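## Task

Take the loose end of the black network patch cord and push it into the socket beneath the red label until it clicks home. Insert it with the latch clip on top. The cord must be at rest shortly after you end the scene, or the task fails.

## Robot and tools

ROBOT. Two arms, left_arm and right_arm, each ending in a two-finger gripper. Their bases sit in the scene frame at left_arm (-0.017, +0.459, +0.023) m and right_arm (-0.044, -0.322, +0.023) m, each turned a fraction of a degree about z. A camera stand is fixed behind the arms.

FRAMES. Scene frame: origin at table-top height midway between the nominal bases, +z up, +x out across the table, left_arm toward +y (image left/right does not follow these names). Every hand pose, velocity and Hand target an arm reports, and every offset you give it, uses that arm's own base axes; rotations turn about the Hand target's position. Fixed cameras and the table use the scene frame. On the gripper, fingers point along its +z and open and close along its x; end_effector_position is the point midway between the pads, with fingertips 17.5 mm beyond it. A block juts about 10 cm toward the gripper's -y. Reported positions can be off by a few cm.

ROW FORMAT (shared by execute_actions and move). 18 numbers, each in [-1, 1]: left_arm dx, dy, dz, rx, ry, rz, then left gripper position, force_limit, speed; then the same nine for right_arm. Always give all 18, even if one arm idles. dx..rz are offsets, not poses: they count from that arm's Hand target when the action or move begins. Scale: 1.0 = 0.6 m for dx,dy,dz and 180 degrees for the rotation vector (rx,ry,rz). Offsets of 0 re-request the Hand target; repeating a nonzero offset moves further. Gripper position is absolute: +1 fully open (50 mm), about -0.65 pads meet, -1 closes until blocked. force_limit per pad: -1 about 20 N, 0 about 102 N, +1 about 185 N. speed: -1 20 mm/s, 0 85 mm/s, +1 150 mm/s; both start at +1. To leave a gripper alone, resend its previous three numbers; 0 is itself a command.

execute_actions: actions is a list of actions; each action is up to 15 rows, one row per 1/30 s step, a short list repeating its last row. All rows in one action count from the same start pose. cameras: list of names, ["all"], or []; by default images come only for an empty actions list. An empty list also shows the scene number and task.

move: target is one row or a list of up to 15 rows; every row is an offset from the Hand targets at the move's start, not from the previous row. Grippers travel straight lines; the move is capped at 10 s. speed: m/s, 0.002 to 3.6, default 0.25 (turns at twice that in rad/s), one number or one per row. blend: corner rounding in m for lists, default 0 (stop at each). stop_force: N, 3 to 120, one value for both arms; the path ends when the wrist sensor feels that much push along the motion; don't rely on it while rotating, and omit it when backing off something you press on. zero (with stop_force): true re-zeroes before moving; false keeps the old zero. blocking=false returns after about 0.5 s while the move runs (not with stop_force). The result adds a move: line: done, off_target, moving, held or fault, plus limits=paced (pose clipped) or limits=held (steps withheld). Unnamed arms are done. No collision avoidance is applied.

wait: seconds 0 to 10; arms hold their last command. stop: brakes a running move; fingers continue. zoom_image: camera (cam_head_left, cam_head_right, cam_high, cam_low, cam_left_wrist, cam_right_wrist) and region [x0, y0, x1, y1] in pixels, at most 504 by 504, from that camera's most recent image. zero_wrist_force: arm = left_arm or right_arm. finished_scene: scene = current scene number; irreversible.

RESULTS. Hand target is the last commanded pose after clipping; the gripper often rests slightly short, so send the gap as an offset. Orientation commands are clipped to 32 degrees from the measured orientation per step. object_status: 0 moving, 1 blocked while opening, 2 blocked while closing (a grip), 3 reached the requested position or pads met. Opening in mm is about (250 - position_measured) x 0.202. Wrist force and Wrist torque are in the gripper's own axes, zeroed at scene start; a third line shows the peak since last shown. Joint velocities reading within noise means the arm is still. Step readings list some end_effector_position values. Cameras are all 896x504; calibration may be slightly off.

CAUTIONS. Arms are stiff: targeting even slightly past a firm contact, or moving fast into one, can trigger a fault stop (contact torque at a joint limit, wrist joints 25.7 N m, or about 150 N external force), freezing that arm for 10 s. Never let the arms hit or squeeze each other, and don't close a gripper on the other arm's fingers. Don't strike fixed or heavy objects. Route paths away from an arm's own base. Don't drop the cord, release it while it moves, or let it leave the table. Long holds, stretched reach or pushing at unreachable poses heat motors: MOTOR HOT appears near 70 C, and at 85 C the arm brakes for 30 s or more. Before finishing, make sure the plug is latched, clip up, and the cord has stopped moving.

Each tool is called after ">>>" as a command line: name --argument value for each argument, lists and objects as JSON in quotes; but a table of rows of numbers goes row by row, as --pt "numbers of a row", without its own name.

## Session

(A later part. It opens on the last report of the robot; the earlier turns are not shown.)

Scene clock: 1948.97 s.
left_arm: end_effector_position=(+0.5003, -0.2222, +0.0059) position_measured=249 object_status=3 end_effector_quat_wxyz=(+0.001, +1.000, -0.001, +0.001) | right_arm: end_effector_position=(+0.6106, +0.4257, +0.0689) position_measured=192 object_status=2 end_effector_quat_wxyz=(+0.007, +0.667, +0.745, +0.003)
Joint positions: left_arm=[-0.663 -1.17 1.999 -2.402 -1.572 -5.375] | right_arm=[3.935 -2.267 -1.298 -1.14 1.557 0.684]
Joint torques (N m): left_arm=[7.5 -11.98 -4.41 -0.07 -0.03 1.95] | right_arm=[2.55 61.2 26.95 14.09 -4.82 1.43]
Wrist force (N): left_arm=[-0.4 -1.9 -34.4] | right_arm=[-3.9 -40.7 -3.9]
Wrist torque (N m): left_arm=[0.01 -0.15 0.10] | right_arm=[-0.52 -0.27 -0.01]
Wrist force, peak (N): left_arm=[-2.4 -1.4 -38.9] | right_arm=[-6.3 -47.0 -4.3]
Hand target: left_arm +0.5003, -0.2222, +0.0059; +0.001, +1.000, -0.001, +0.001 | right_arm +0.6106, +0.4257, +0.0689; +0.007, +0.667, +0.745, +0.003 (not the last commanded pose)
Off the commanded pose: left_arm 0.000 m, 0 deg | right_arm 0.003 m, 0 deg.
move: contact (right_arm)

>>> wait --seconds 0 --cameras '["cam_head_right","cam_head_left","cam_high"]'

>>> zoom_image --camera "cam_head_right" --region '[480, 250, 550, 300]'

>>> zoom_image --camera "cam_high" --region '[390, 310, 450, 360]'

Scene clock: 1965.83 s.
left_arm: end_effector_position=(+0.5003, -0.2222, +0.0059) position_measured=249 object_status=3 end_effector_quat_wxyz=(+0.001, +1.000, -0.001, +0.001) | right_arm: end_effector_position=(+0.6106, +0.4257, +0.0689) position_measured=192 object_status=2 end_effector_quat_wxyz=(+0.007, +0.667, +0.745, +0.003)
Joint positions: left_arm=[-0.663 -1.17 1.999 -2.402 -1.572 -5.375] | right_arm=[3.935 -2.267 -1.298 -1.14 1.557 0.684]
Joint torques (N m): left_arm=[7.41 -9.68 -4.71 -0.41 -1.34 1.95] | right_arm=[2.17 60.25 28.26 13.89 -7.35 1.55]
Wrist force (N): left_arm=[-0.5 -2.1 -34.9] | right_arm=[-4.1 -40.7 -4.7]
Wrist torque (N m): left_arm=[-0.01 -0.16 0.10] | right_arm=[-0.54 -0.29 0.00]
Wrist force, peak (N): left_arm=[-0.5 -2.3 -35.2] | right_arm=[-3.6 -41.1 -4.4]
Hand target: left_arm +0.5003, -0.2222, +0.0059; +0.001, +1.000, -0.001, +0.001 | right_arm +0.6106, +0.4257, +0.0689; +0.007, +0.667, +0.745, +0.003 (not the last commanded pose)
Tool commands: left_gripper/position=-0.65 left_gripper/force_limit=-1.0 left_gripper/speed=-0.5 right_gripper/position=-1.0 right_gripper/force_limit=-0.5 right_gripper/speed=-0.8
Off the commanded pose: left_arm 0.000 m, 0 deg | right_arm 0.003 m, 0 deg.
Images, in order (width x height): cam_head_left 896x504, cam_head_right 896x504, cam_high 896x504.

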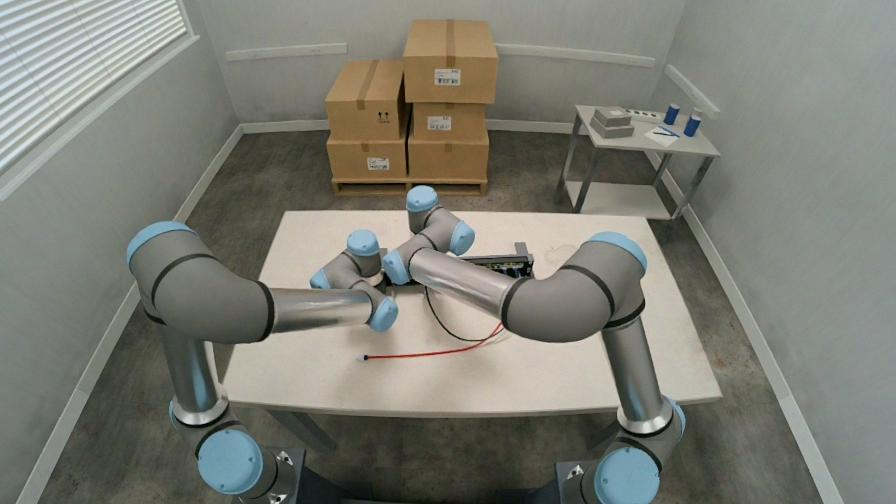

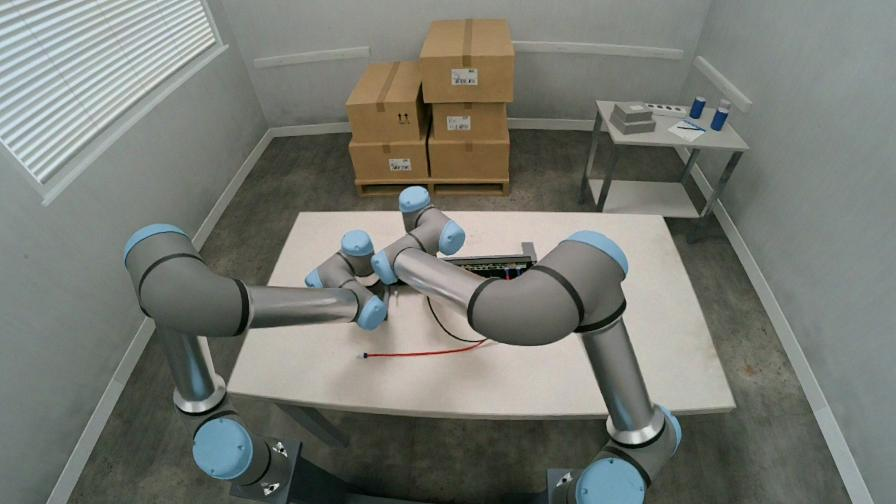

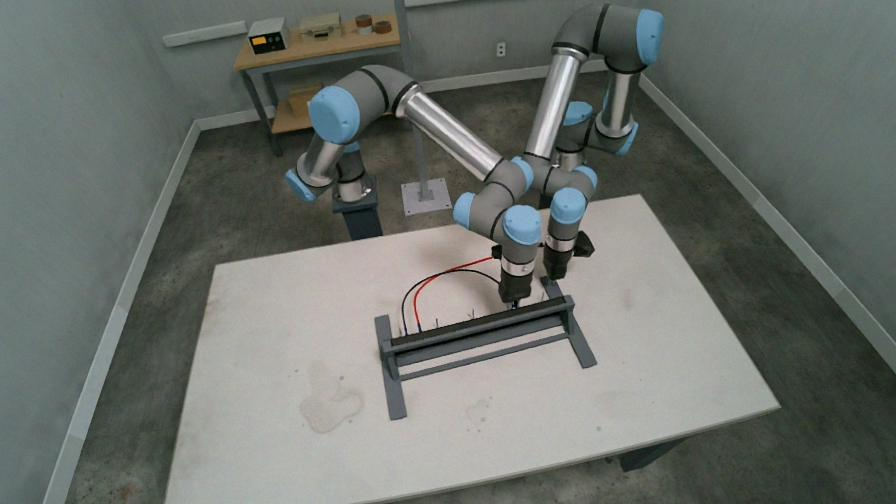

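Scaled by 7.200 from the camera's 896x504 image, which has a finer 1280x720 frame.

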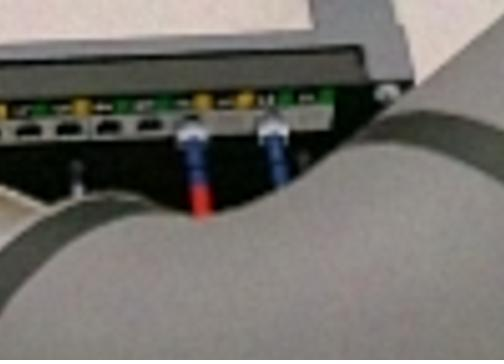

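Scaled by 8.400 from the camera's 896x504 image, which has a finer 1280x720 frame.

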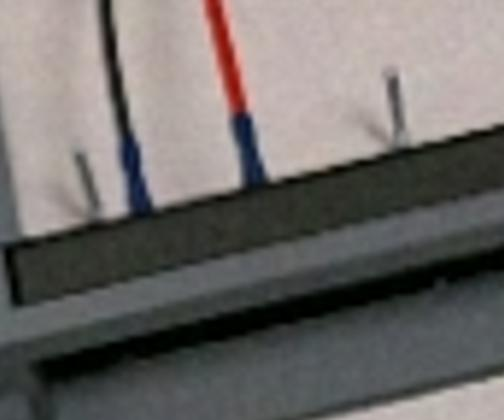

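>>> move --pt "0 0 0 0 0 0 -0.65 -1 -0.5 -0.001 0 0 0 0 0 0.2 -0.5 -0.6" --pt "0 0 0.1 0 0 0 -0.65 -1 -0.5 -0.02 0 0.2 0 0 0 0.2 -0.5 -0.6" --pt "0 0 0.2 0 0 0 -0.65 -1 -0.5 -0.2 -0.15 0.25 0 0 0 0.2 -0.5 -0.6" --speed '[0.02,0.15,0.2]' --blend '[0,0.01,0]'

>>> move --target '[-0.08,-0.03,0.1,-0.1315,-0.2913,-0.3079,-0.65,-1,-0.5,0,0,0,0,0,0,0.2,-0.5,-0.6]' --speed 0.3 --cameras '["cam_left_wrist","cam_head_left"]'

>>> zoom_image --camera "cam_left_wrist" --region '[440, 0, 620, 140]'

Scene clock: 2034.37 s.
left_arm: end_effector_position=(+0.5004, -0.2222, +0.1260) position_measured=249 object_status=3 end_effector_quat_wxyz=(+0.001, +1.000, -0.001, +0.001) | right_arm: end_effector_position=(+0.4906, +0.3358, +0.2189) position_measured=123 object_status=3 end_effector_quat_wxyz=(+0.007, +0.667, +0.745, +0.003)
Joint positions: left_arm=[-0.663 -1.359 1.874 -2.088 -1.572 -5.375] | right_arm=[3.974 -1.803 -1.594 -1.31 1.557 0.723]
Joint torques (N m): left_arm=[9.36 -21.56 -16.82 -4.08 1.29 1.64] | right_arm=[-6.81 42.55 18.36 1.2 -2.74 -1.96]
Wrist force (N): left_arm=[0.1 -0.7 1.2] | right_arm=[3.6 -1.3 -2.5]
Wrist torque (N m): left_arm=[-0.13 0.02 0.05] | right_arm=[-0.17 -0.35 -0.27]
Wrist force, peak (N): left_arm=[-5.2 -0.8 -37.3] | right_arm=[-4.1 -41.1 -4.4]
Hand target: left_arm +0.5003, -0.2222, +0.1259; +0.001, +1.000, -0.001, +0.001 | right_arm +0.4906, +0.3357, +0.2189; +0.007, +0.667, +0.745, +0.003
Off the commanded pose: left_arm 0.000 m, 0 deg | right_arm 0.000 m, 0 deg.
move: done

Scene clock: 2037.23 s.
left_arm: end_effector_position=(+0.4524, -0.2401, +0.1858) position_measured=249 object_status=3 end_effector_quat_wxyz=(+0.191, +0.766, -0.446, +0.421) | right_arm: end_effector_position=(+0.4906, +0.3357, +0.2189) position_measured=123 object_status=3 end_effector_quat_wxyz=(+0.007, +0.667, +0.745, +0.003)
Joint positions: left_arm=[-0.608 -1.477 2.485 -3.513 -1.852 -4.408] | right_arm=[3.974 -1.802 -1.594 -1.31 1.557 0.722]
Joint torques (N m): left_arm=[-13.01 -29.26 -26.9 -5.43 -1.12 0.81] | right_arm=[-7.41 42.32 17.36 0.69 -2.74 -1.99]
Wrist force (N): left_arm=[0.7 0.2 1.8] | right_arm=[4.0 -1.1 -1.9]
Wrist torque (N m): left_arm=[-0.09 -0.38 0.08] | right_arm=[-0.15 -0.42 -0.26]
Wrist force, peak (N): left_arm=[1.0 0.4 2.3] | right_arm=[4.3 -1.3 -2.1]
Hand target: left_arm +0.4523, -0.2402, +0.1859; +0.191, +0.766, -0.446, +0.422 | right_arm +0.4906, +0.3357, +0.2189; +0.007, +0.667, +0.745, +0.003
Off the commanded pose: left_arm 0.000 m, 0 deg | right_arm 0.000 m, 0 deg.
move: done
camera_calibration:
cam_left_wrist: T_world_to_cam=[[0.265214, -0.520539, 0.811603, -0.385734], [-0.951073, -0.279602, 0.131461, 0.358245], [0.158495, -0.80676, -0.569226, -0.0255067], [0, 0, 0, 1]] pos_world=[0.447062, -0.121201, 0.251448]
Images, in order (width x height): cam_head_left 896x504, cam_left_wrist 896x504.

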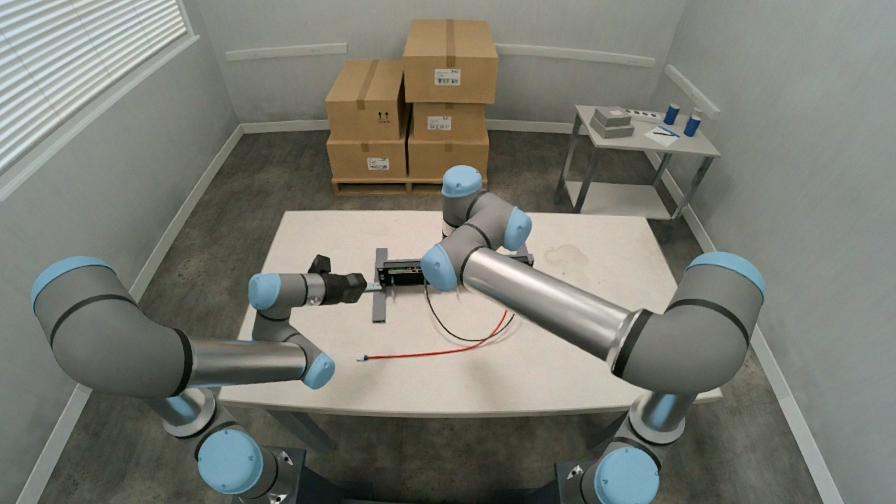

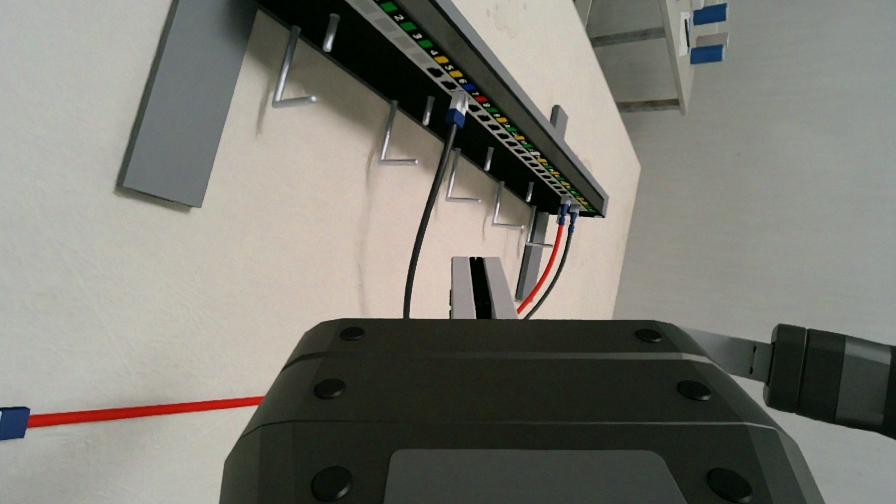

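Scaled by 2.800 from the camera's 896x504 image, which has a finer 1280x720 frame.

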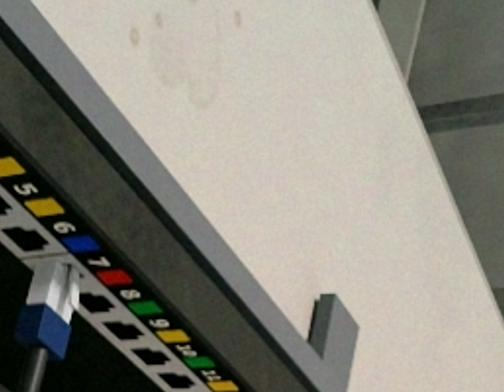

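>>> zoom_image --camera "cam_left_wrist" --region '[435, 75, 495, 135]'

>>> zoom_image --camera "cam_left_wrist" --region '[545, 185, 595, 235]'

Scaled by 8.400 from the camera's 896x504 image, which has a finer 1280x720 frame.

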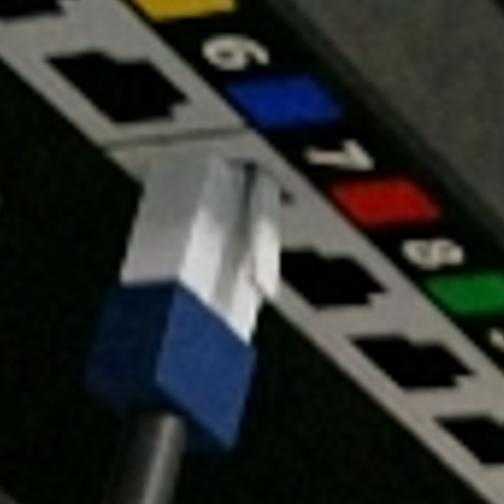

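Scaled by 10.080 from the camera's 896x504 image, which has a finer 1280x720 frame.

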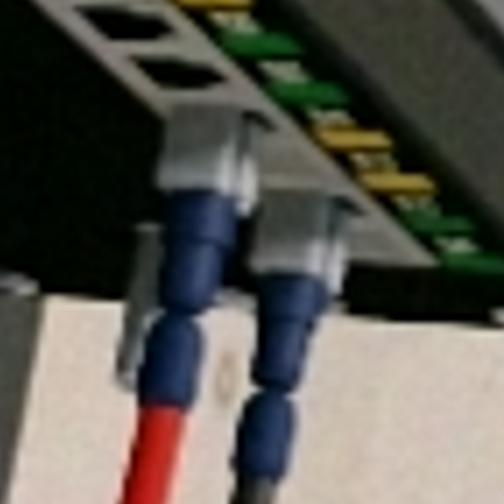

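>>> move --pt "0.08 0.05 0.0 0.1315 0.2913 0.3079 -0.65 -1 -0.5 0.1668 0.1463 -0.1 0 0 0 0.2 -0.5 -0.6" --pt "0.08 0.03 -0.15 0.1315 0.2913 0.3079 -0.65 -1 -0.5 0.1668 0.1463 -0.1648 0 0 0 0.2 -0.5 -0.6" --pt "0.08 0.03 -0.282 0.1315 0.2913 0.3079 -0.65 -1 -0.5 0.1668 0.1463 -0.25 0 0 0 0.2 -0.5 -0.6" --speed '[0.25,0.15,0.1]' --blend 0.01

>>> move --target '[0,0,-0.04,0,0,0,-0.65,-1,-0.5,0,0,0,0,0,0,0.2,-0.5,-0.6]' --speed 0.006 --stop_force 30 --cameras '["cam_left_wrist","cam_right_wrist","cam_high"]'

>>> zoom_image --camera "cam_right_wrist" --region '[380, 180, 600, 340]'

Scene clock: 2102.20 s.
left_arm: end_effector_position=(+0.5003, -0.2221, +0.0167) position_measured=249 object_status=3 end_effector_quat_wxyz=(+0.001, +1.000, -0.001, +0.001) | right_arm: end_effector_position=(+0.5906, +0.4234, +0.0688) position_measured=123 object_status=3 end_effector_quat_wxyz=(+0.007, +0.667, +0.745, +0.003)
Joint positions: left_arm=[-0.663 -1.191 1.992 -2.374 -1.572 -5.375] | right_arm=[3.953 -2.228 -1.366 -1.111 1.557 0.701]
Joint torques (N m): left_arm=[12.43 -41.54 -30.04 -1.83 1.63 2.52] | right_arm=[6.65 57.77 29.98 0.73 0.19 1.21]
Wrist force (N): left_arm=[0.2 -0.4 1.5] | right_arm=[3.8 -1.2 -2.2]
Wrist torque (N m): left_arm=[-0.07 -0.02 0.11] | right_arm=[-0.17 -0.40 -0.10]
Wrist force, peak (N): left_arm=[-0.1 -0.2 2.8] | right_arm=[4.3 -0.6 -3.2]
Hand target: left_arm +0.5003, -0.2222, +0.0167; +0.001, +1.000, -0.001, +0.001 | right_arm +0.5906, +0.4235, +0.0689; +0.007, +0.667, +0.745, +0.003
Off the commanded pose: left_arm 0.000 m, 0 deg | right_arm 0.000 m, 0 deg.
move: done

Scene clock: 2105.07 s.
left_arm: end_effector_position=(+0.5004, -0.2222, +0.0060) position_measured=249 object_status=3 end_effector_quat_wxyz=(+0.001, +1.000, -0.001, +0.001) | right_arm: end_effector_position=(+0.5906, +0.4235, +0.0689) position_measured=123 object_status=3 end_effector_quat_wxyz=(+0.007, +0.667, +0.745, +0.003)
Joint positions: left_arm=[-0.663 -1.17 1.999 -2.402 -1.572 -5.375] | right_arm=[3.953 -2.228 -1.366 -1.111 1.557 0.701]
Joint torques (N m): left_arm=[9.62 -33.88 -19.05 2.14 1.35 2.06] | right_arm=[7.25 57.31 30.18 0.54 -2.11 0.9]
Wrist force (N): left_arm=[-0.5 -0.1 -27.3] | right_arm=[3.7 -1.3 -2.4]
Wrist torque (N m): left_arm=[0.21 -0.13 0.12] | right_arm=[-0.17 -0.40 -0.10]
Wrist force, peak (N): left_arm=[-6.9 -6.0 -41.3] | right_arm=[4.2 -1.2 -2.5]
Hand target: left_arm +0.5004, -0.2222, +0.0060; +0.001, +1.000, -0.001, +0.001 (not the last commanded pose) | right_arm +0.5906, +0.4235, +0.0689; +0.007, +0.667, +0.745, +0.003
Off the commanded pose: left_arm 0.013 m, 0 deg | right_arm 0.000 m, 0 deg.
move: contact (left_arm)
camera_calibration:
cam_left_wrist: T_world_to_cam=[[0.999853, 0.014884, -0.00847418, -0.486969], [0.016886, -0.939412, 0.342375, -0.199601], [-0.00286483, -0.342468, -0.939525, 0.0651267], [0, 0, 0, 1]] pos_world=[0.490455, -0.157955, 0.1254]
cam_right_wrist: T_world_to_cam=[[-0.116823, 0.993112, -0.00900805, -0.346112], [0.932448, 0.112801, 0.343244, -0.602535], [0.341895, 0.0316994, -0.939203, -0.0240724], [0, 0, 0, 1]] pos_world=[0.529629, 0.412458, 0.18109]
Images, in order (width x height): cam_high 896x504, cam_left_wrist 896x504, cam_right_wrist 896x504.

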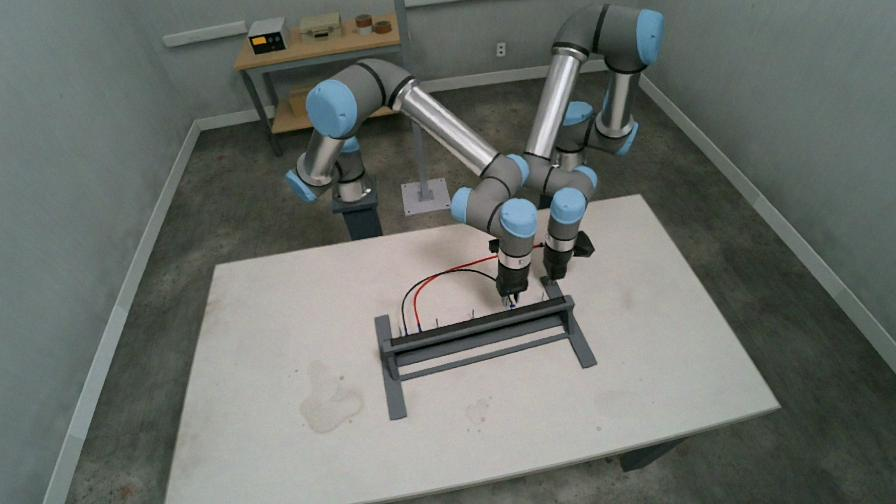

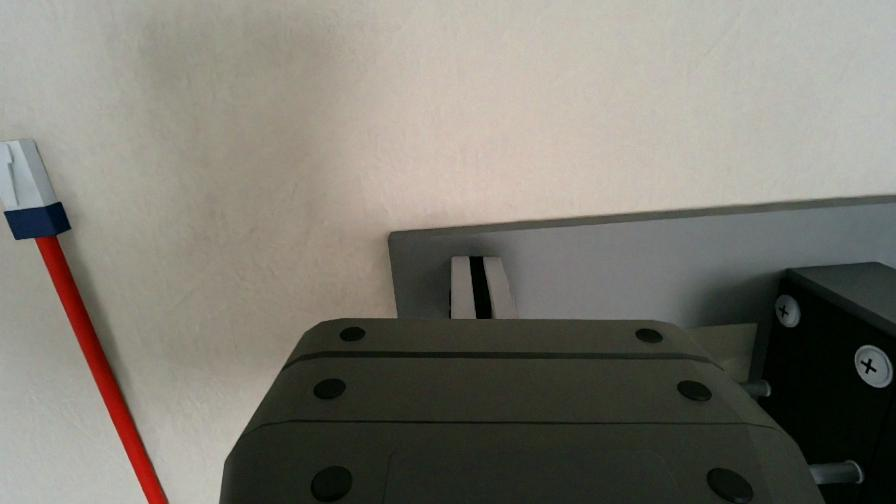

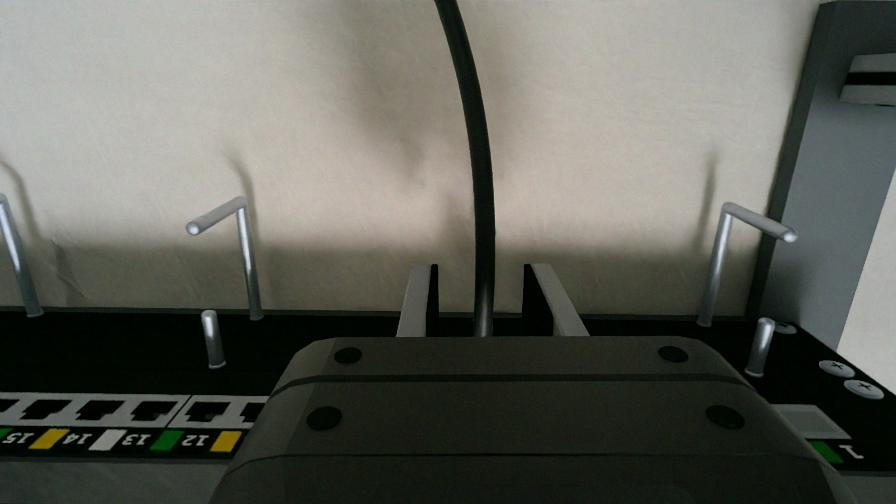

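Scaled by 2.291 from the camera's 896x504 image, which has a finer 1280x720 frame.

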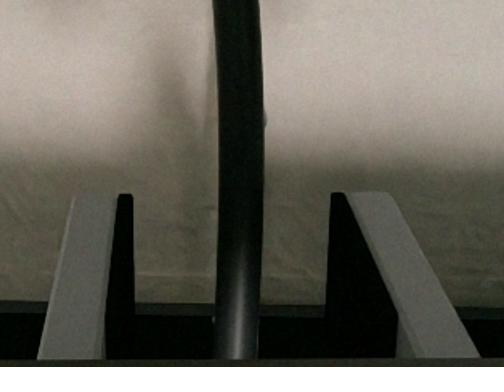

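>>> move --target '[0,0,0,0,0,0,-0.65,-1,-0.5,0,0,0,0,0,0,-0.37,-0.5,-0.6]'

>>> move --target '[0,0,0,0,0,0,-0.65,-1,-0.5,0.02,0.0021,0,0,0,0,-0.37,-0.5,-0.6]' --speed 0.008 --stop_force 15 --cameras '["cam_right_wrist"]'

Scene clock: 2117.90 s.
left_arm: end_effector_position=(+0.5004, -0.2222, +0.0060) position_measured=249 object_status=3 end_effector_quat_wxyz=(+0.001, +1.000, -0.001, +0.001) | right_arm: end_effector_position=(+0.5906, +0.4235, +0.0689) position_measured=208 object_status=0 end_effector_quat_wxyz=(+0.007, +0.667, +0.745, +0.003)
Joint positions: left_arm=[-0.663 -1.17 1.999 -2.402 -1.572 -5.375] | right_arm=[3.953 -2.228 -1.366 -1.111 1.557 0.701]
Joint torques (N m): left_arm=[9.77 -34.19 -19.46 1.59 -0.1 1.96] | right_arm=[7.63 57.63 29.54 0.55 -2.14 0.66]
Wrist force (N): left_arm=[-0.7 -0.6 -27.7] | right_arm=[3.7 -1.4 -2.2]
Wrist torque (N m): left_arm=[0.12 -0.11 0.12] | right_arm=[-0.19 -0.40 -0.09]
Wrist force, peak (N): left_arm=[-0.6 -0.2 -27.9] | right_arm=[4.1 -1.6 -2.5]
Hand target: left_arm +0.5004, -0.2222, +0.0060; +0.001, +1.000, -0.001, +0.001 | right_arm +0.5906, +0.4235, +0.0689; +0.007, +0.667, +0.745, +0.003
Off the commanded pose: left_arm 0.000 m, 0 deg | right_arm 0.000 m, 0 deg.
move: done

Scene clock: 2119.67 s.
left_arm: end_effector_position=(+0.5004, -0.2222, +0.0060) position_measured=249 object_status=3 end_effector_quat_wxyz=(+0.001, +1.000, -0.001, +0.001) | right_arm: end_effector_position=(+0.5963, +0.4240, +0.0688) position_measured=208 object_status=3 end_effector_quat_wxyz=(+0.007, +0.667, +0.745, +0.003)
Joint positions: left_arm=[-0.663 -1.17 1.999 -2.402 -1.572 -5.375] | right_arm=[3.948 -2.239 -1.347 -1.12 1.557 0.696]
Joint torques (N m): left_arm=[9.26 -31.9 -16.06 1.41 -0.74 2.06] | right_arm=[7.78 58.51 18.84 8.14 -0.97 1.65]
Wrist force (N): left_arm=[-0.5 -0.3 -28.2] | right_arm=[1.0 -13.7 -2.8]
Wrist torque (N m): left_arm=[0.13 -0.14 0.12] | right_arm=[-0.49 -0.38 -0.01]
Wrist force, peak (N): left_arm=[-0.5 -0.2 -28.3] | right_arm=[0.7 -22.6 -3.7]
Hand target: left_arm +0.5004, -0.2222, +0.0060; +0.001, +1.000, -0.001, +0.001 | right_arm +0.5963, +0.4240, +0.0688; +0.007, +0.667, +0.745, +0.003 (not the last commanded pose)
Off the commanded pose: left_arm 0.000 m, 0 deg | right_arm 0.006 m, 0 deg.
move: contact (right_arm)
camera_calibration:
cam_right_wrist: T_world_to_cam=[[-0.116848, 0.993107, -0.00920405, -0.345891], [0.93251, 0.112898, 0.343045, -0.607942], [0.34172, 0.0315013, -0.939274, -0.0258491], [0, 0, 0, 1]] pos_world=[0.535328, 0.412956, 0.181089]
Images, in order (width x height): cam_right_wrist 896x504.

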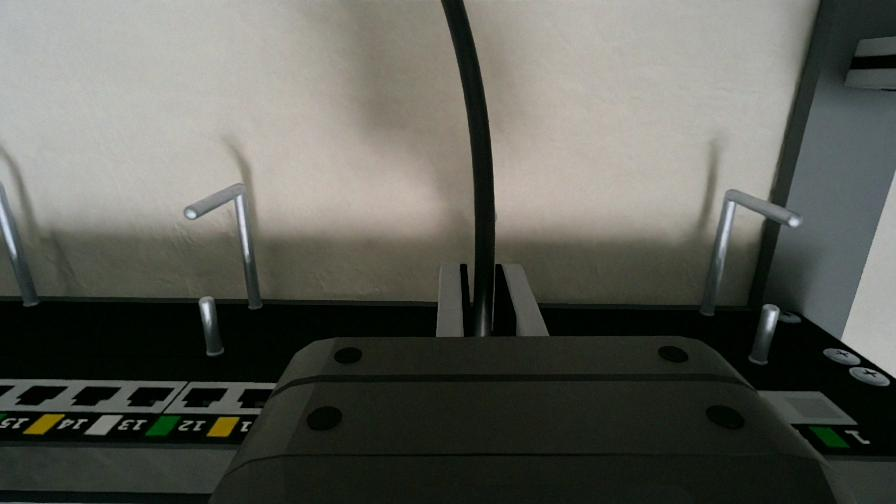

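>>> move --target '[0,0,0,0,0,0,-0.65,-1,-0.5,0.0125,0.0013,0,0,0,0,-0.37,-0.5,-0.6]' --speed 0.006 --stop_force 18

Scene clock: 2125.93 s.
left_arm: end_effector_position=(+0.5004, -0.2222, +0.0060) position_measured=249 object_status=3 end_effector_quat_wxyz=(+0.001, +1.000, -0.001, +0.001) | right_arm: end_effector_position=(+0.5968, +0.4242, +0.0688) position_measured=208 object_status=3 end_effector_quat_wxyz=(+0.007, +0.667, +0.745, +0.003)
Joint positions: left_arm=[-0.663 -1.17 1.999 -2.402 -1.572 -5.375] | right_arm=[3.948 -2.24 -1.345 -1.121 1.557 0.696]
Joint torques (N m): left_arm=[9.76 -27.3 -6.55 0.79 -1.1 2.03] | right_arm=[5.87 59.45 23.3 11.22 -6.05 1.65]
Wrist force (N): left_arm=[0.9 -0.2 -27.3] | right_arm=[-1.3 -28.8 -3.5]
Wrist torque (N m): left_arm=[0.12 -0.13 0.14] | right_arm=[-0.55 -0.44 0.01]
Wrist force, peak (N): left_arm=[-0.8 -0.2 -28.5] | right_arm=[-2.3 -36.0 -4.3]
Hand target: left_arm +0.5004, -0.2222, +0.0060; +0.001, +1.000, -0.001, +0.001 | right_arm +0.5968, +0.4242, +0.0688; +0.007, +0.667, +0.745, +0.003 (not the last commanded pose)
Off the commanded pose: left_arm 0.000 m, 0 deg | right_arm 0.007 m, 0 deg.
move: contact (right_arm)

>>> move --pt "0 0.04 0.2 0 0 0 -0.65 -1 -0.5 0 0 0 0 0 0 -0.37 -0.5 -0.6" --pt "-0.041 -0.04 0.26 -0.1315 -0.2913 -0.3079 -0.65 -1 -0.5 0 0 0 0 0 0 -0.37 -0.5 -0.6" --pt "-0.041 -0.086 0.253 -0.1315 -0.2913 -0.3079 -0.65 -1 -0.5 0 0 0 0 0 0 -0.37 -0.5 -0.6" --speed '[0.3,0.3,0.1]' --blend 0.01 --cameras '["cam_left_wrist"]'

>>> zoom_image --camera "cam_left_wrist" --region '[430, 20, 510, 100]'

Scene clock: 2191.97 s.
left_arm: end_effector_position=(+0.4758, -0.2739, +0.1578) position_measured=249 object_status=3 end_effector_quat_wxyz=(+0.191, +0.766, -0.446, +0.422) | right_arm: end_effector_position=(+0.5968, +0.4242, +0.0688) position_measured=208 object_status=3 end_effector_quat_wxyz=(+0.007, +0.667, +0.745, +0.003)
Joint positions: left_arm=[-0.65 -1.323 2.421 -3.609 -1.819 -4.433] | right_arm=[3.948 -2.24 -1.345 -1.121 1.557 0.696]
Joint torques (N m): left_arm=[4.49 -36.54 -7.78 -0.81 -1.12 2.37] | right_arm=[4.27 51.94 23.46 8.62 -1.54 1.5]
Wrist force (N): left_arm=[0.6 0.2 1.7] | right_arm=[-0.9 -25.9 -4.0]
Wrist torque (N m): left_arm=[-0.11 -0.37 0.02] | right_arm=[-0.62 -0.44 0.00]
Wrist force, peak (N): left_arm=[0.7 0.0 -28.2] | right_arm=[-0.8 -29.3 -4.2]
Hand target: left_arm +0.4758, -0.2738, +0.1578; +0.191, +0.766, -0.446, +0.422 | right_arm +0.5968, +0.4242, +0.0688; +0.007, +0.667, +0.745, +0.003
Off the commanded pose: left_arm 0.000 m, 0 deg | right_arm 0.000 m, 0 deg.
move: done
camera_calibration:
cam_left_wrist: T_world_to_cam=[[0.264569, -0.520255, 0.811996, -0.386524], [-0.951287, -0.279, 0.131195, 0.375108], [0.158292, -0.807152, -0.568727, -0.0724361], [0, 0, 0, 1]] pos_world=[0.470564, -0.154903, 0.223447]
Images, in order (width x height): cam_left_wrist 896x504.

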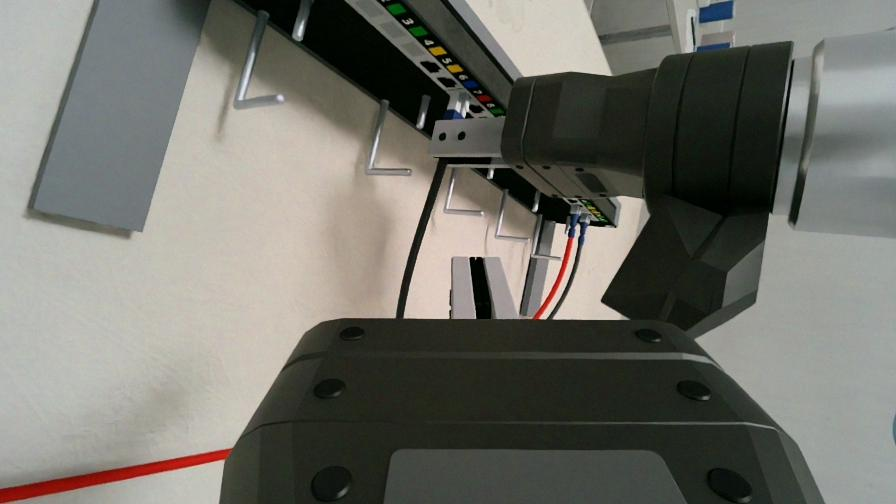

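Scaled by 6.300 from the camera's 896x504 image, which has a finer 1280x720 frame.

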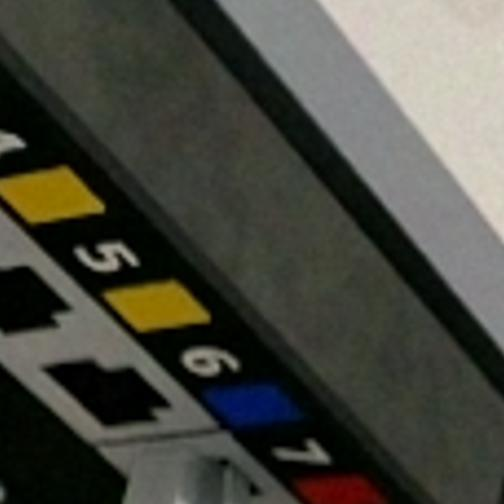

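>>> zoom_image --camera "cam_left_wrist" --region '[440, 80, 490, 130]'

>>> zoom_image --camera "cam_left_wrist" --region '[560, 195, 600, 235]'

Scaled by 10.080 from the camera's 896x504 image, which has a finer 1280x720 frame.

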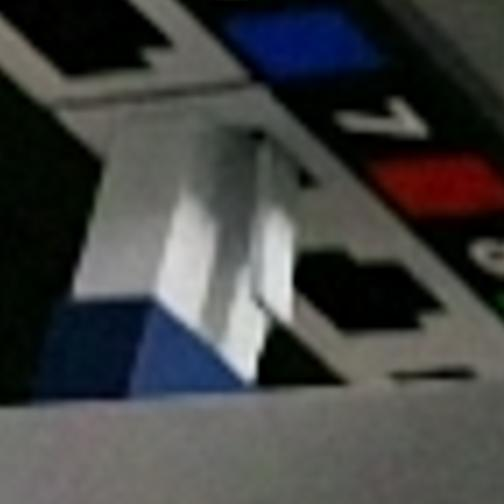

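Scaled by 12.600 from the camera's 896x504 image, which has a finer 1280x720 frame.

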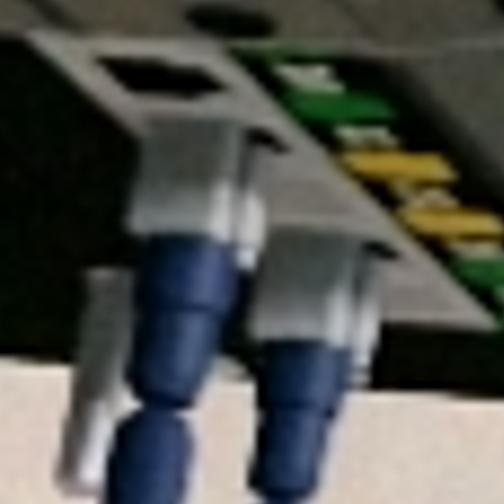

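>>> move --pt "0 0 0 0 0 0 -0.65 -1 -0.5 -0.003 -0.0003 0 0 0 0 -0.37 -0.5 -0.6" --pt "0 0 0 0 0 0 -0.65 -1 -0.5 -0.003 -0.0003 0 0 0 0 0.1 -0.5 -0.6" --pt "0 0 0 0 0 0 -0.65 -1 -0.5 0.0145 0.0015 0 0 0 0 0.1 -0.5 -0.6" --pt "0 0 0 0 0 0 -0.65 -1 -0.5 0.0145 0.0015 0 0 0 0 -1 -0.6 -0.6" --speed 0.03

>>> zero_wrist_force --arm "right_arm"

>>> move --target '[0,0,0,0,0,0,-0.65,-1,-0.5,-0.005,-0.0005,0,0,0,0,-1,-0.6,-0.6]' --speed 0.004 --stop_force 10 --cameras '["cam_left_wrist"]'

>>> zoom_image --camera "cam_left_wrist" --region '[440, 80, 490, 130]'

Scene clock: 2244.10 s.
left_arm: end_effector_position=(+0.4758, -0.2738, +0.1578) position_measured=249 object_status=3 end_effector_quat_wxyz=(+0.191, +0.766, -0.446, +0.422) | right_arm: end_effector_position=(+0.6055, +0.4250, +0.0688) position_measured=192 object_status=2 end_effector_quat_wxyz=(+0.007, +0.667, +0.745, +0.003)
Joint positions: left_arm=[-0.65 -1.323 2.421 -3.609 -1.819 -4.433] | right_arm=[3.94 -2.257 -1.316 -1.133 1.557 0.688]
Joint torques (N m): left_arm=[12.66 -36.72 -9.94 -0.8 -0.87 -1.77] | right_arm=[10.66 58.46 15.58 5.76 1.09 1.5]
Wrist force (N): left_arm=[0.9 0.4 1.9] | right_arm=[1.8 -2.1 -2.5]
Wrist torque (N m): left_arm=[-0.09 -0.40 0.02] | right_arm=[-0.26 -0.51 -0.03]
Wrist force, peak (N): left_arm=[0.8 0.5 2.3] | right_arm=[-0.5 -26.2 -4.5]
Hand target: left_arm +0.4758, -0.2738, +0.1578; +0.191, +0.766, -0.446, +0.422 | right_arm +0.6055, +0.4251, +0.0688; +0.007, +0.667, +0.745, +0.003
Off the commanded pose: left_arm 0.000 m, 0 deg | right_arm 0.000 m, 0 deg.
move: done

Wrist force sensor zeroed.

Scene clock: 2245.37 s.
left_arm: end_effector_position=(+0.4758, -0.2738, +0.1578) position_measured=249 object_status=3 end_effector_quat_wxyz=(+0.191, +0.766, -0.446, +0.422) | right_arm: end_effector_position=(+0.6046, +0.4250, +0.0689) position_measured=192 object_status=2 end_effector_quat_wxyz=(+0.007, +0.667, +0.745, +0.003)
Joint positions: left_arm=[-0.65 -1.323 2.421 -3.609 -1.819 -4.433] | right_arm=[3.941 -2.256 -1.319 -1.132 1.557 0.689]
Joint torques (N m): left_arm=[12.64 -36.5 -11.03 -0.81 -1.68 -2.04] | right_arm=[-3.05 41.11 29.55 0.08 2.57 -1.67]
Wrist force (N, zeroed by zero_wrist_force on right_arm): left_arm=[1.0 0.3 2.0] | right_arm=[-1.9 7.4 -0.1]
Wrist torque (N m, zeroed by zero_wrist_force on right_arm): left_arm=[-0.10 -0.43 0.01] | right_arm=[0.20 0.00 -0.17]
Wrist force, peak (N, zeroed by zero_wrist_force on right_arm): left_arm=[1.0 0.5 2.1] | right_arm=[1.0 13.6 -0.5]
Hand target: left_arm +0.4758, -0.2738, +0.1578; +0.191, +0.766, -0.446, +0.422 | right_arm +0.6046, +0.4250, +0.0689; +0.007, +0.667, +0.745, +0.003 (not the last commanded pose)
Off the commanded pose: left_arm 0.000 m, 0 deg | right_arm 0.002 m, 0 deg.
move: contact (right_arm)
camera_calibration:
cam_left_wrist: T_world_to_cam=[[0.26456, -0.520349, 0.811939, -0.386522], [-0.951273, -0.279095, 0.131095, 0.375109], [0.158393, -0.807058, -0.568831, -0.0724452], [0, 0, 0, 1]] pos_world=[0.470564, -0.154903, 0.223448]
Images, in order (width x height): cam_left_wrist 896x504.

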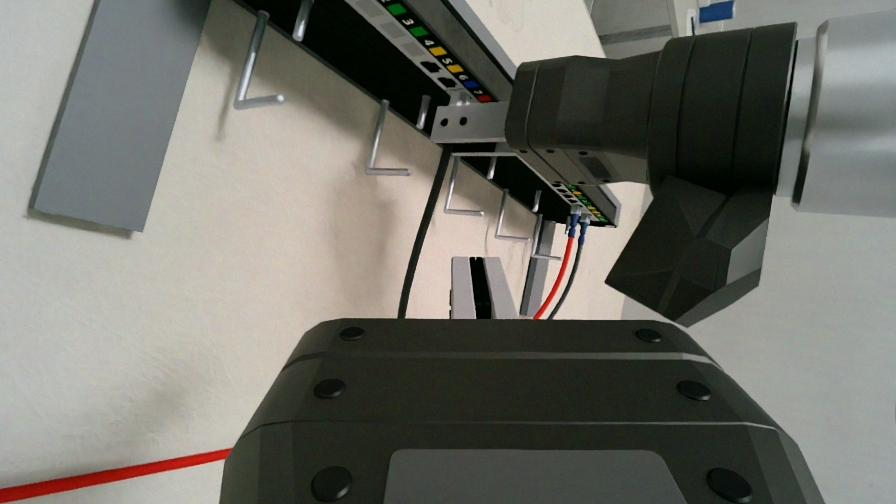

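Scaled by 10.080 from the camera's 896x504 image, which has a finer 1280x720 frame.

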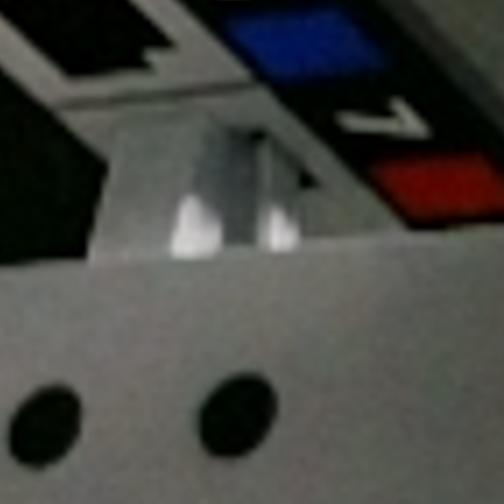

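>>> move --target '[0,0,0,0,0,0,-0.65,-1,-0.5,-0.005,-0.0005,0,0,0,0,-1,-0.6,-0.6]' --speed 0.004 --stop_force 15 --zero false --cameras '["cam_left_wrist"]'

>>> zoom_image --camera "cam_left_wrist" --region '[440, 80, 490, 130]'

Scene clock: 2258.97 s.
left_arm: end_effector_position=(+0.4758, -0.2738, +0.1578) position_measured=249 object_status=3 end_effector_quat_wxyz=(+0.191, +0.766, -0.446, +0.422) | right_arm: end_effector_position=(+0.6045, +0.4249, +0.0688) position_measured=192 object_status=2 end_effector_quat_wxyz=(+0.007, +0.667, +0.745, +0.003)
Joint positions: left_arm=[-0.65 -1.323 2.421 -3.609 -1.819 -4.433] | right_arm=[3.941 -2.255 -1.319 -1.132 1.557 0.689]
Joint torques (N m): left_arm=[12.56 -36.04 -14.19 -0.83 -1.64 -2.17] | right_arm=[-0.31 41.37 27.96 -0.85 2.49 -1.98]
Wrist force (N, zeroed by zero_wrist_force on right_arm): left_arm=[0.8 0.3 1.9] | right_arm=[0.1 11.1 0.0]
Wrist torque (N m, zeroed by zero_wrist_force on right_arm): left_arm=[-0.11 -0.40 0.01] | right_arm=[0.29 -0.03 -0.19]
Wrist force, peak (N, zeroed by zero_wrist_force on right_arm): left_arm=[1.2 0.3 2.1] | right_arm=[2.0 17.6 -0.9]
Hand target: left_arm +0.4758, -0.2738, +0.1578; +0.191, +0.766, -0.446, +0.422 | right_arm +0.6045, +0.4249, +0.0688; +0.007, +0.667, +0.745, +0.003 (not the last commanded pose)
Off the commanded pose: left_arm 0.000 m, 0 deg | right_arm 0.003 m, 0 deg.
move: contact (right_arm)
camera_calibration:
cam_left_wrist: T_world_to_cam=[[0.26456, -0.520349, 0.811939, -0.386522], [-0.951273, -0.279095, 0.131095, 0.375109], [0.158393, -0.807058, -0.568831, -0.0724452], [0, 0, 0, 1]] pos_world=[0.470564, -0.154903, 0.223448]
Images, in order (width x height): cam_left_wrist 896x504.

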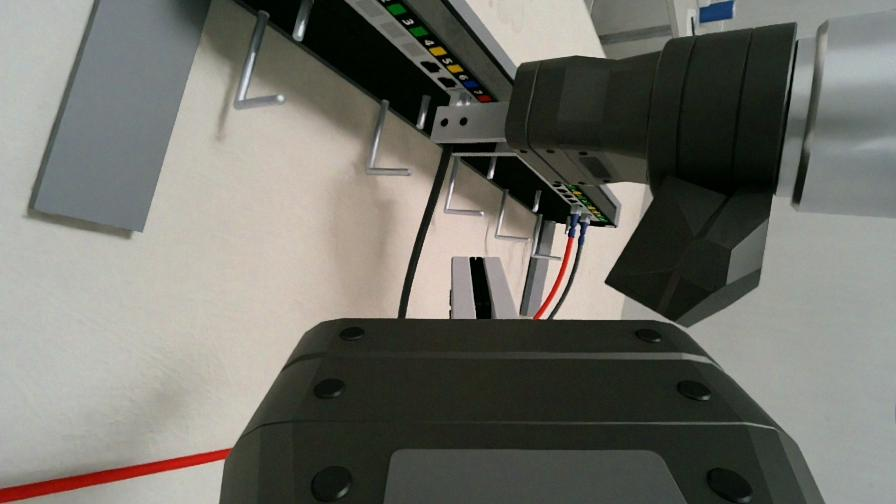

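Scaled by 10.080 from the camera's 896x504 image, which has a finer 1280x720 frame.

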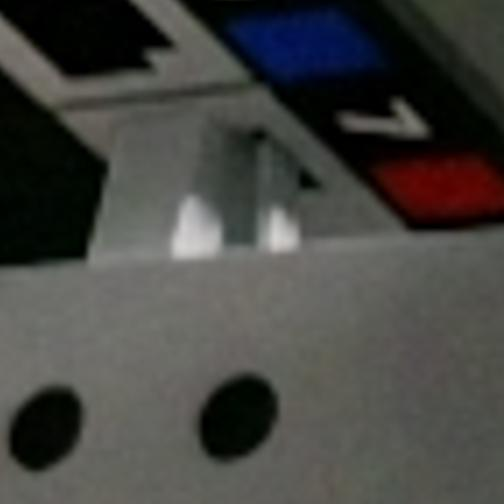

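>>> move --target '[0,0,0,0,0,0,-0.65,-1,-0.5,-0.007,-0.0007,0,0,0,0,-1,-0.6,-0.6]' --speed 0.004 --stop_force 23 --zero false --cameras '["cam_left_wrist"]'

>>> zoom_image --camera "cam_left_wrist" --region '[440, 80, 490, 130]'

Scene clock: 2291.77 s.
left_arm: end_effector_position=(+0.4758, -0.2738, +0.1578) position_measured=249 object_status=3 end_effector_quat_wxyz=(+0.191, +0.766, -0.446, +0.422) | right_arm: end_effector_position=(+0.6042, +0.4248, +0.0688) position_measured=192 object_status=2 end_effector_quat_wxyz=(+0.007, +0.667, +0.745, +0.003)
Joint positions: left_arm=[-0.65 -1.323 2.421 -3.609 -1.819 -4.433] | right_arm=[3.941 -2.255 -1.32 -1.131 1.557 0.689]
Joint torques (N m): left_arm=[12.91 -36.09 -17.64 -0.95 -1.59 -2] | right_arm=[-1.03 40.07 24.22 -2.55 2.37 -2.16]
Wrist force (N, zeroed by zero_wrist_force on right_arm): left_arm=[1.0 0.3 2.1] | right_arm=[1.0 20.7 -1.6]
Wrist torque (N m, zeroed by zero_wrist_force on right_arm): left_arm=[-0.09 -0.43 0.01] | right_arm=[0.56 0.02 -0.23]
Wrist force, peak (N, zeroed by zero_wrist_force on right_arm): left_arm=[1.0 0.5 2.1] | right_arm=[2.3 26.2 -1.7]
Hand target: left_arm +0.4758, -0.2738, +0.1578; +0.191, +0.766, -0.446, +0.422 | right_arm +0.6042, +0.4248, +0.0688; +0.007, +0.667, +0.745, +0.003 (not the last commanded pose)
Off the commanded pose: left_arm 0.000 m, 0 deg | right_arm 0.004 m, 0 deg.
move: contact (right_arm)
camera_calibration:
cam_left_wrist: T_world_to_cam=[[0.26456, -0.520349, 0.811939, -0.386522], [-0.951273, -0.279095, 0.131095, 0.375109], [0.158393, -0.807058, -0.568831, -0.0724452], [0, 0, 0, 1]] pos_world=[0.470564, -0.154903, 0.223448]
Images, in order (width x height): cam_left_wrist 896x504.

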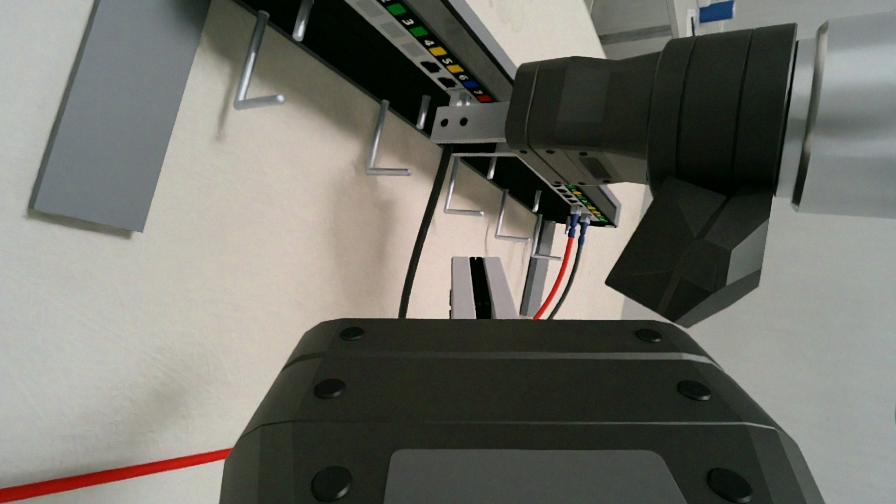

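Scaled by 10.080 from the camera's 896x504 image, which has a finer 1280x720 frame.

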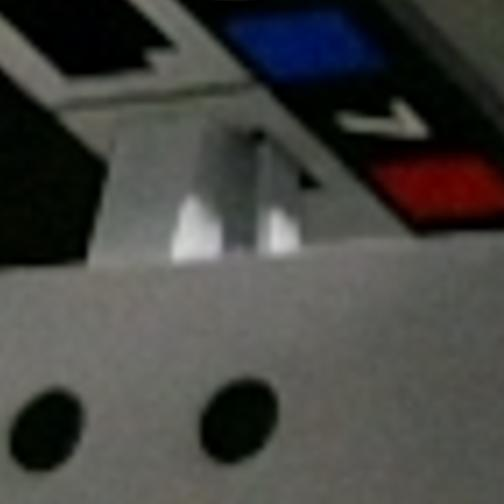

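>>> move --pt "0 0 0 0 0 0 -0.65 -1 -0.5 0.0016 0.0002 0 0 0 0 -1 -0.6 -0.6" --pt "0 0 0 0 0 0 -0.65 -1 -0.5 0.0016 0.0002 0 0 0 0 0.1 -0.5 -0.8" --pt "0 0 0 0 0 0 -0.65 -1 -0.5 0.0016 0.0002 0.2 0 0 0 0.1 -0.5 -0.8" --speed '[0.02,0.02,0.12]' --cameras '["cam_left_wrist"]'

>>> zoom_image --camera "cam_left_wrist" --region '[440, 80, 490, 130]'

Scene clock: 2301.90 s.
left_arm: end_effector_position=(+0.4758, -0.2738, +0.1578) position_measured=249 object_status=3 end_effector_quat_wxyz=(+0.191, +0.766, -0.446, +0.422) | right_arm: end_effector_position=(+0.6052, +0.4249, +0.1888) position_measured=138 object_status=3 end_effector_quat_wxyz=(+0.007, +0.667, +0.745, +0.003)
Joint positions: left_arm=[-0.65 -1.323 2.421 -3.609 -1.819 -4.433] | right_arm=[3.94 -2.168 -1.145 -1.393 1.557 0.688]
Joint torques (N m): left_arm=[12.75 -34.96 -19.52 -0.94 -1.61 -2.02] | right_arm=[-5.13 42.13 23.9 4.54 -1.45 -0.09]
Wrist force (N, zeroed by zero_wrist_force on right_arm): left_arm=[0.8 0.2 1.8] | right_arm=[2.6 0.6 0.3]
Wrist torque (N m, zeroed by zero_wrist_force on right_arm): left_arm=[-0.11 -0.40 0.01] | right_arm=[0.04 0.01 -0.08]
Wrist force, peak (N, zeroed by zero_wrist_force on right_arm): left_arm=[1.1 0.3 2.1] | right_arm=[1.2 20.6 -1.4]
Hand target: left_arm +0.4758, -0.2738, +0.1578; +0.191, +0.766, -0.446, +0.422 | right_arm +0.6052, +0.4249, +0.1888; +0.007, +0.667, +0.745, +0.003
Off the commanded pose: left_arm 0.000 m, 0 deg | right_arm 0.000 m, 0 deg.
move: done
camera_calibration:
cam_left_wrist: T_world_to_cam=[[0.26456, -0.520349, 0.811939, -0.386522], [-0.951273, -0.279095, 0.131095, 0.375109], [0.158393, -0.807058, -0.568831, -0.0724452], [0, 0, 0, 1]] pos_world=[0.470564, -0.154903, 0.223448]
Images, in order (width x height): cam_left_wrist 896x504.

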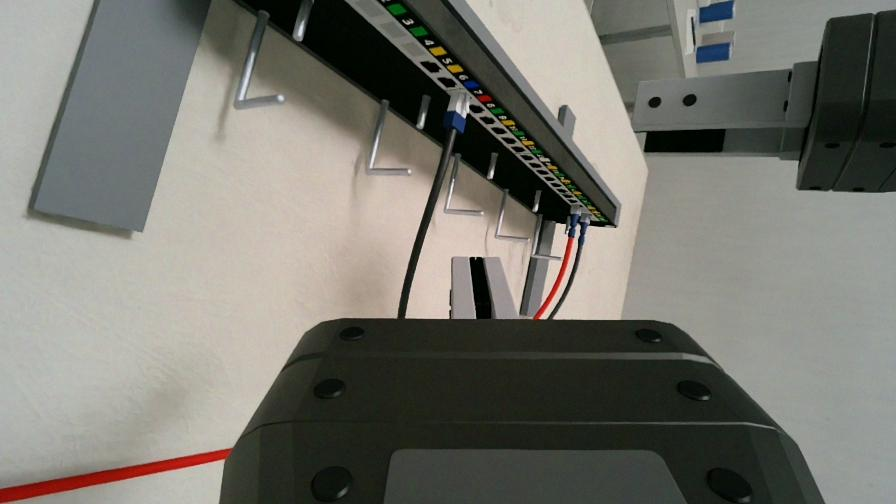

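Scaled by 10.080 from the camera's 896x504 image, which has a finer 1280x720 frame.

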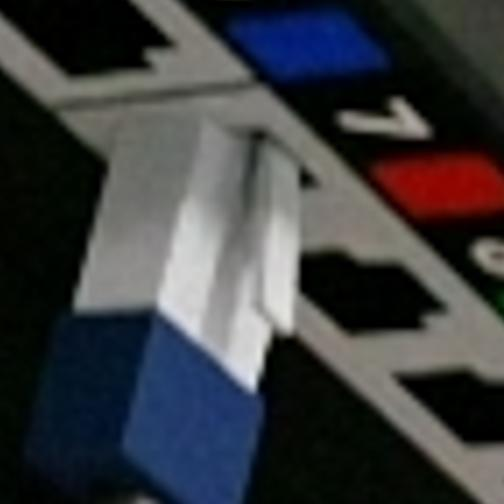

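>>> wait --seconds 2 --cameras '["cam_high"]'

>>> finished_scene --scene 1

Scene clock: 2331.50 s.
left_arm: end_effector_position=(+0.4758, -0.2738, +0.1578) position_measured=249 object_status=3 end_effector_quat_wxyz=(+0.191, +0.766, -0.446, +0.422) | right_arm: end_effector_position=(+0.6052, +0.4249, +0.1888) position_measured=138 object_status=3 end_effector_quat_wxyz=(+0.007, +0.667, +0.745, +0.003)
Joint positions: left_arm=[-0.65 -1.323 2.421 -3.609 -1.819 -4.433] | right_arm=[3.94 -2.168 -1.145 -1.393 1.557 0.688]
Joint torques (N m): left_arm=[12.95 -34.69 -19.52 -0.97 -1.62 -2.11] | right_arm=[4.14 40.45 31.21 1.58 1.2 1.26]
Wrist force (N, zeroed by zero_wrist_force on right_arm): left_arm=[0.8 0.2 2.0] | right_arm=[2.7 0.6 0.3]
Wrist torque (N m, zeroed by zero_wrist_force on right_arm): left_arm=[-0.12 -0.39 0.01] | right_arm=[0.04 -0.01 -0.09]
Wrist force, peak (N, zeroed by zero_wrist_force on right_arm): left_arm=[0.8 0.4 2.3] | right_arm=[3.0 1.0 0.1]
Hand target: left_arm +0.4758, -0.2738, +0.1578; +0.191, +0.766, -0.446, +0.422 | right_arm +0.6052, +0.4249, +0.1888; +0.007, +0.667, +0.745, +0.003
Tool commands: left_gripper/position=-0.65 left_gripper/force_limit=-1.0 left_gripper/speed=-0.5 right_gripper/position=+0.1 right_gripper/force_limit=-0.5 right_gripper/speed=-0.8
Off the commanded pose: left_arm 0.000 m, 0 deg | right_arm 0.000 m, 0 deg.
wait: 2.00 s; at rest from the start
Images, in order (width x height): cam_high 896x504.

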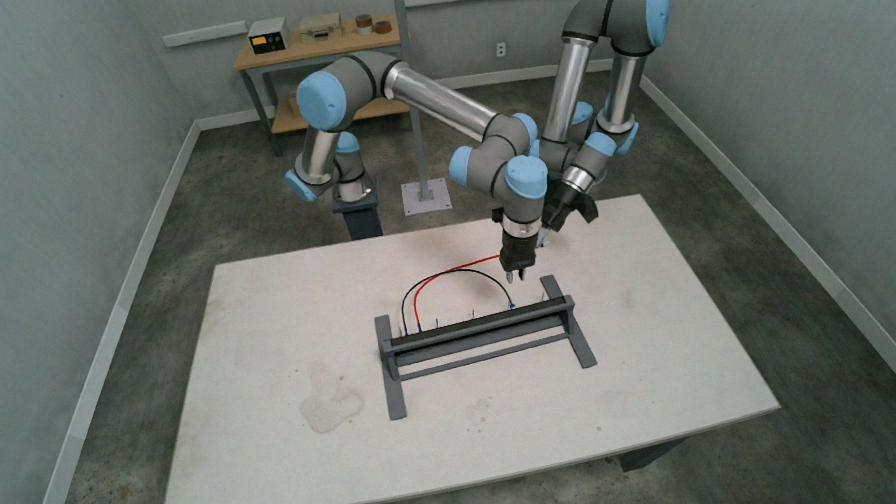

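The scene is finished: the task was done.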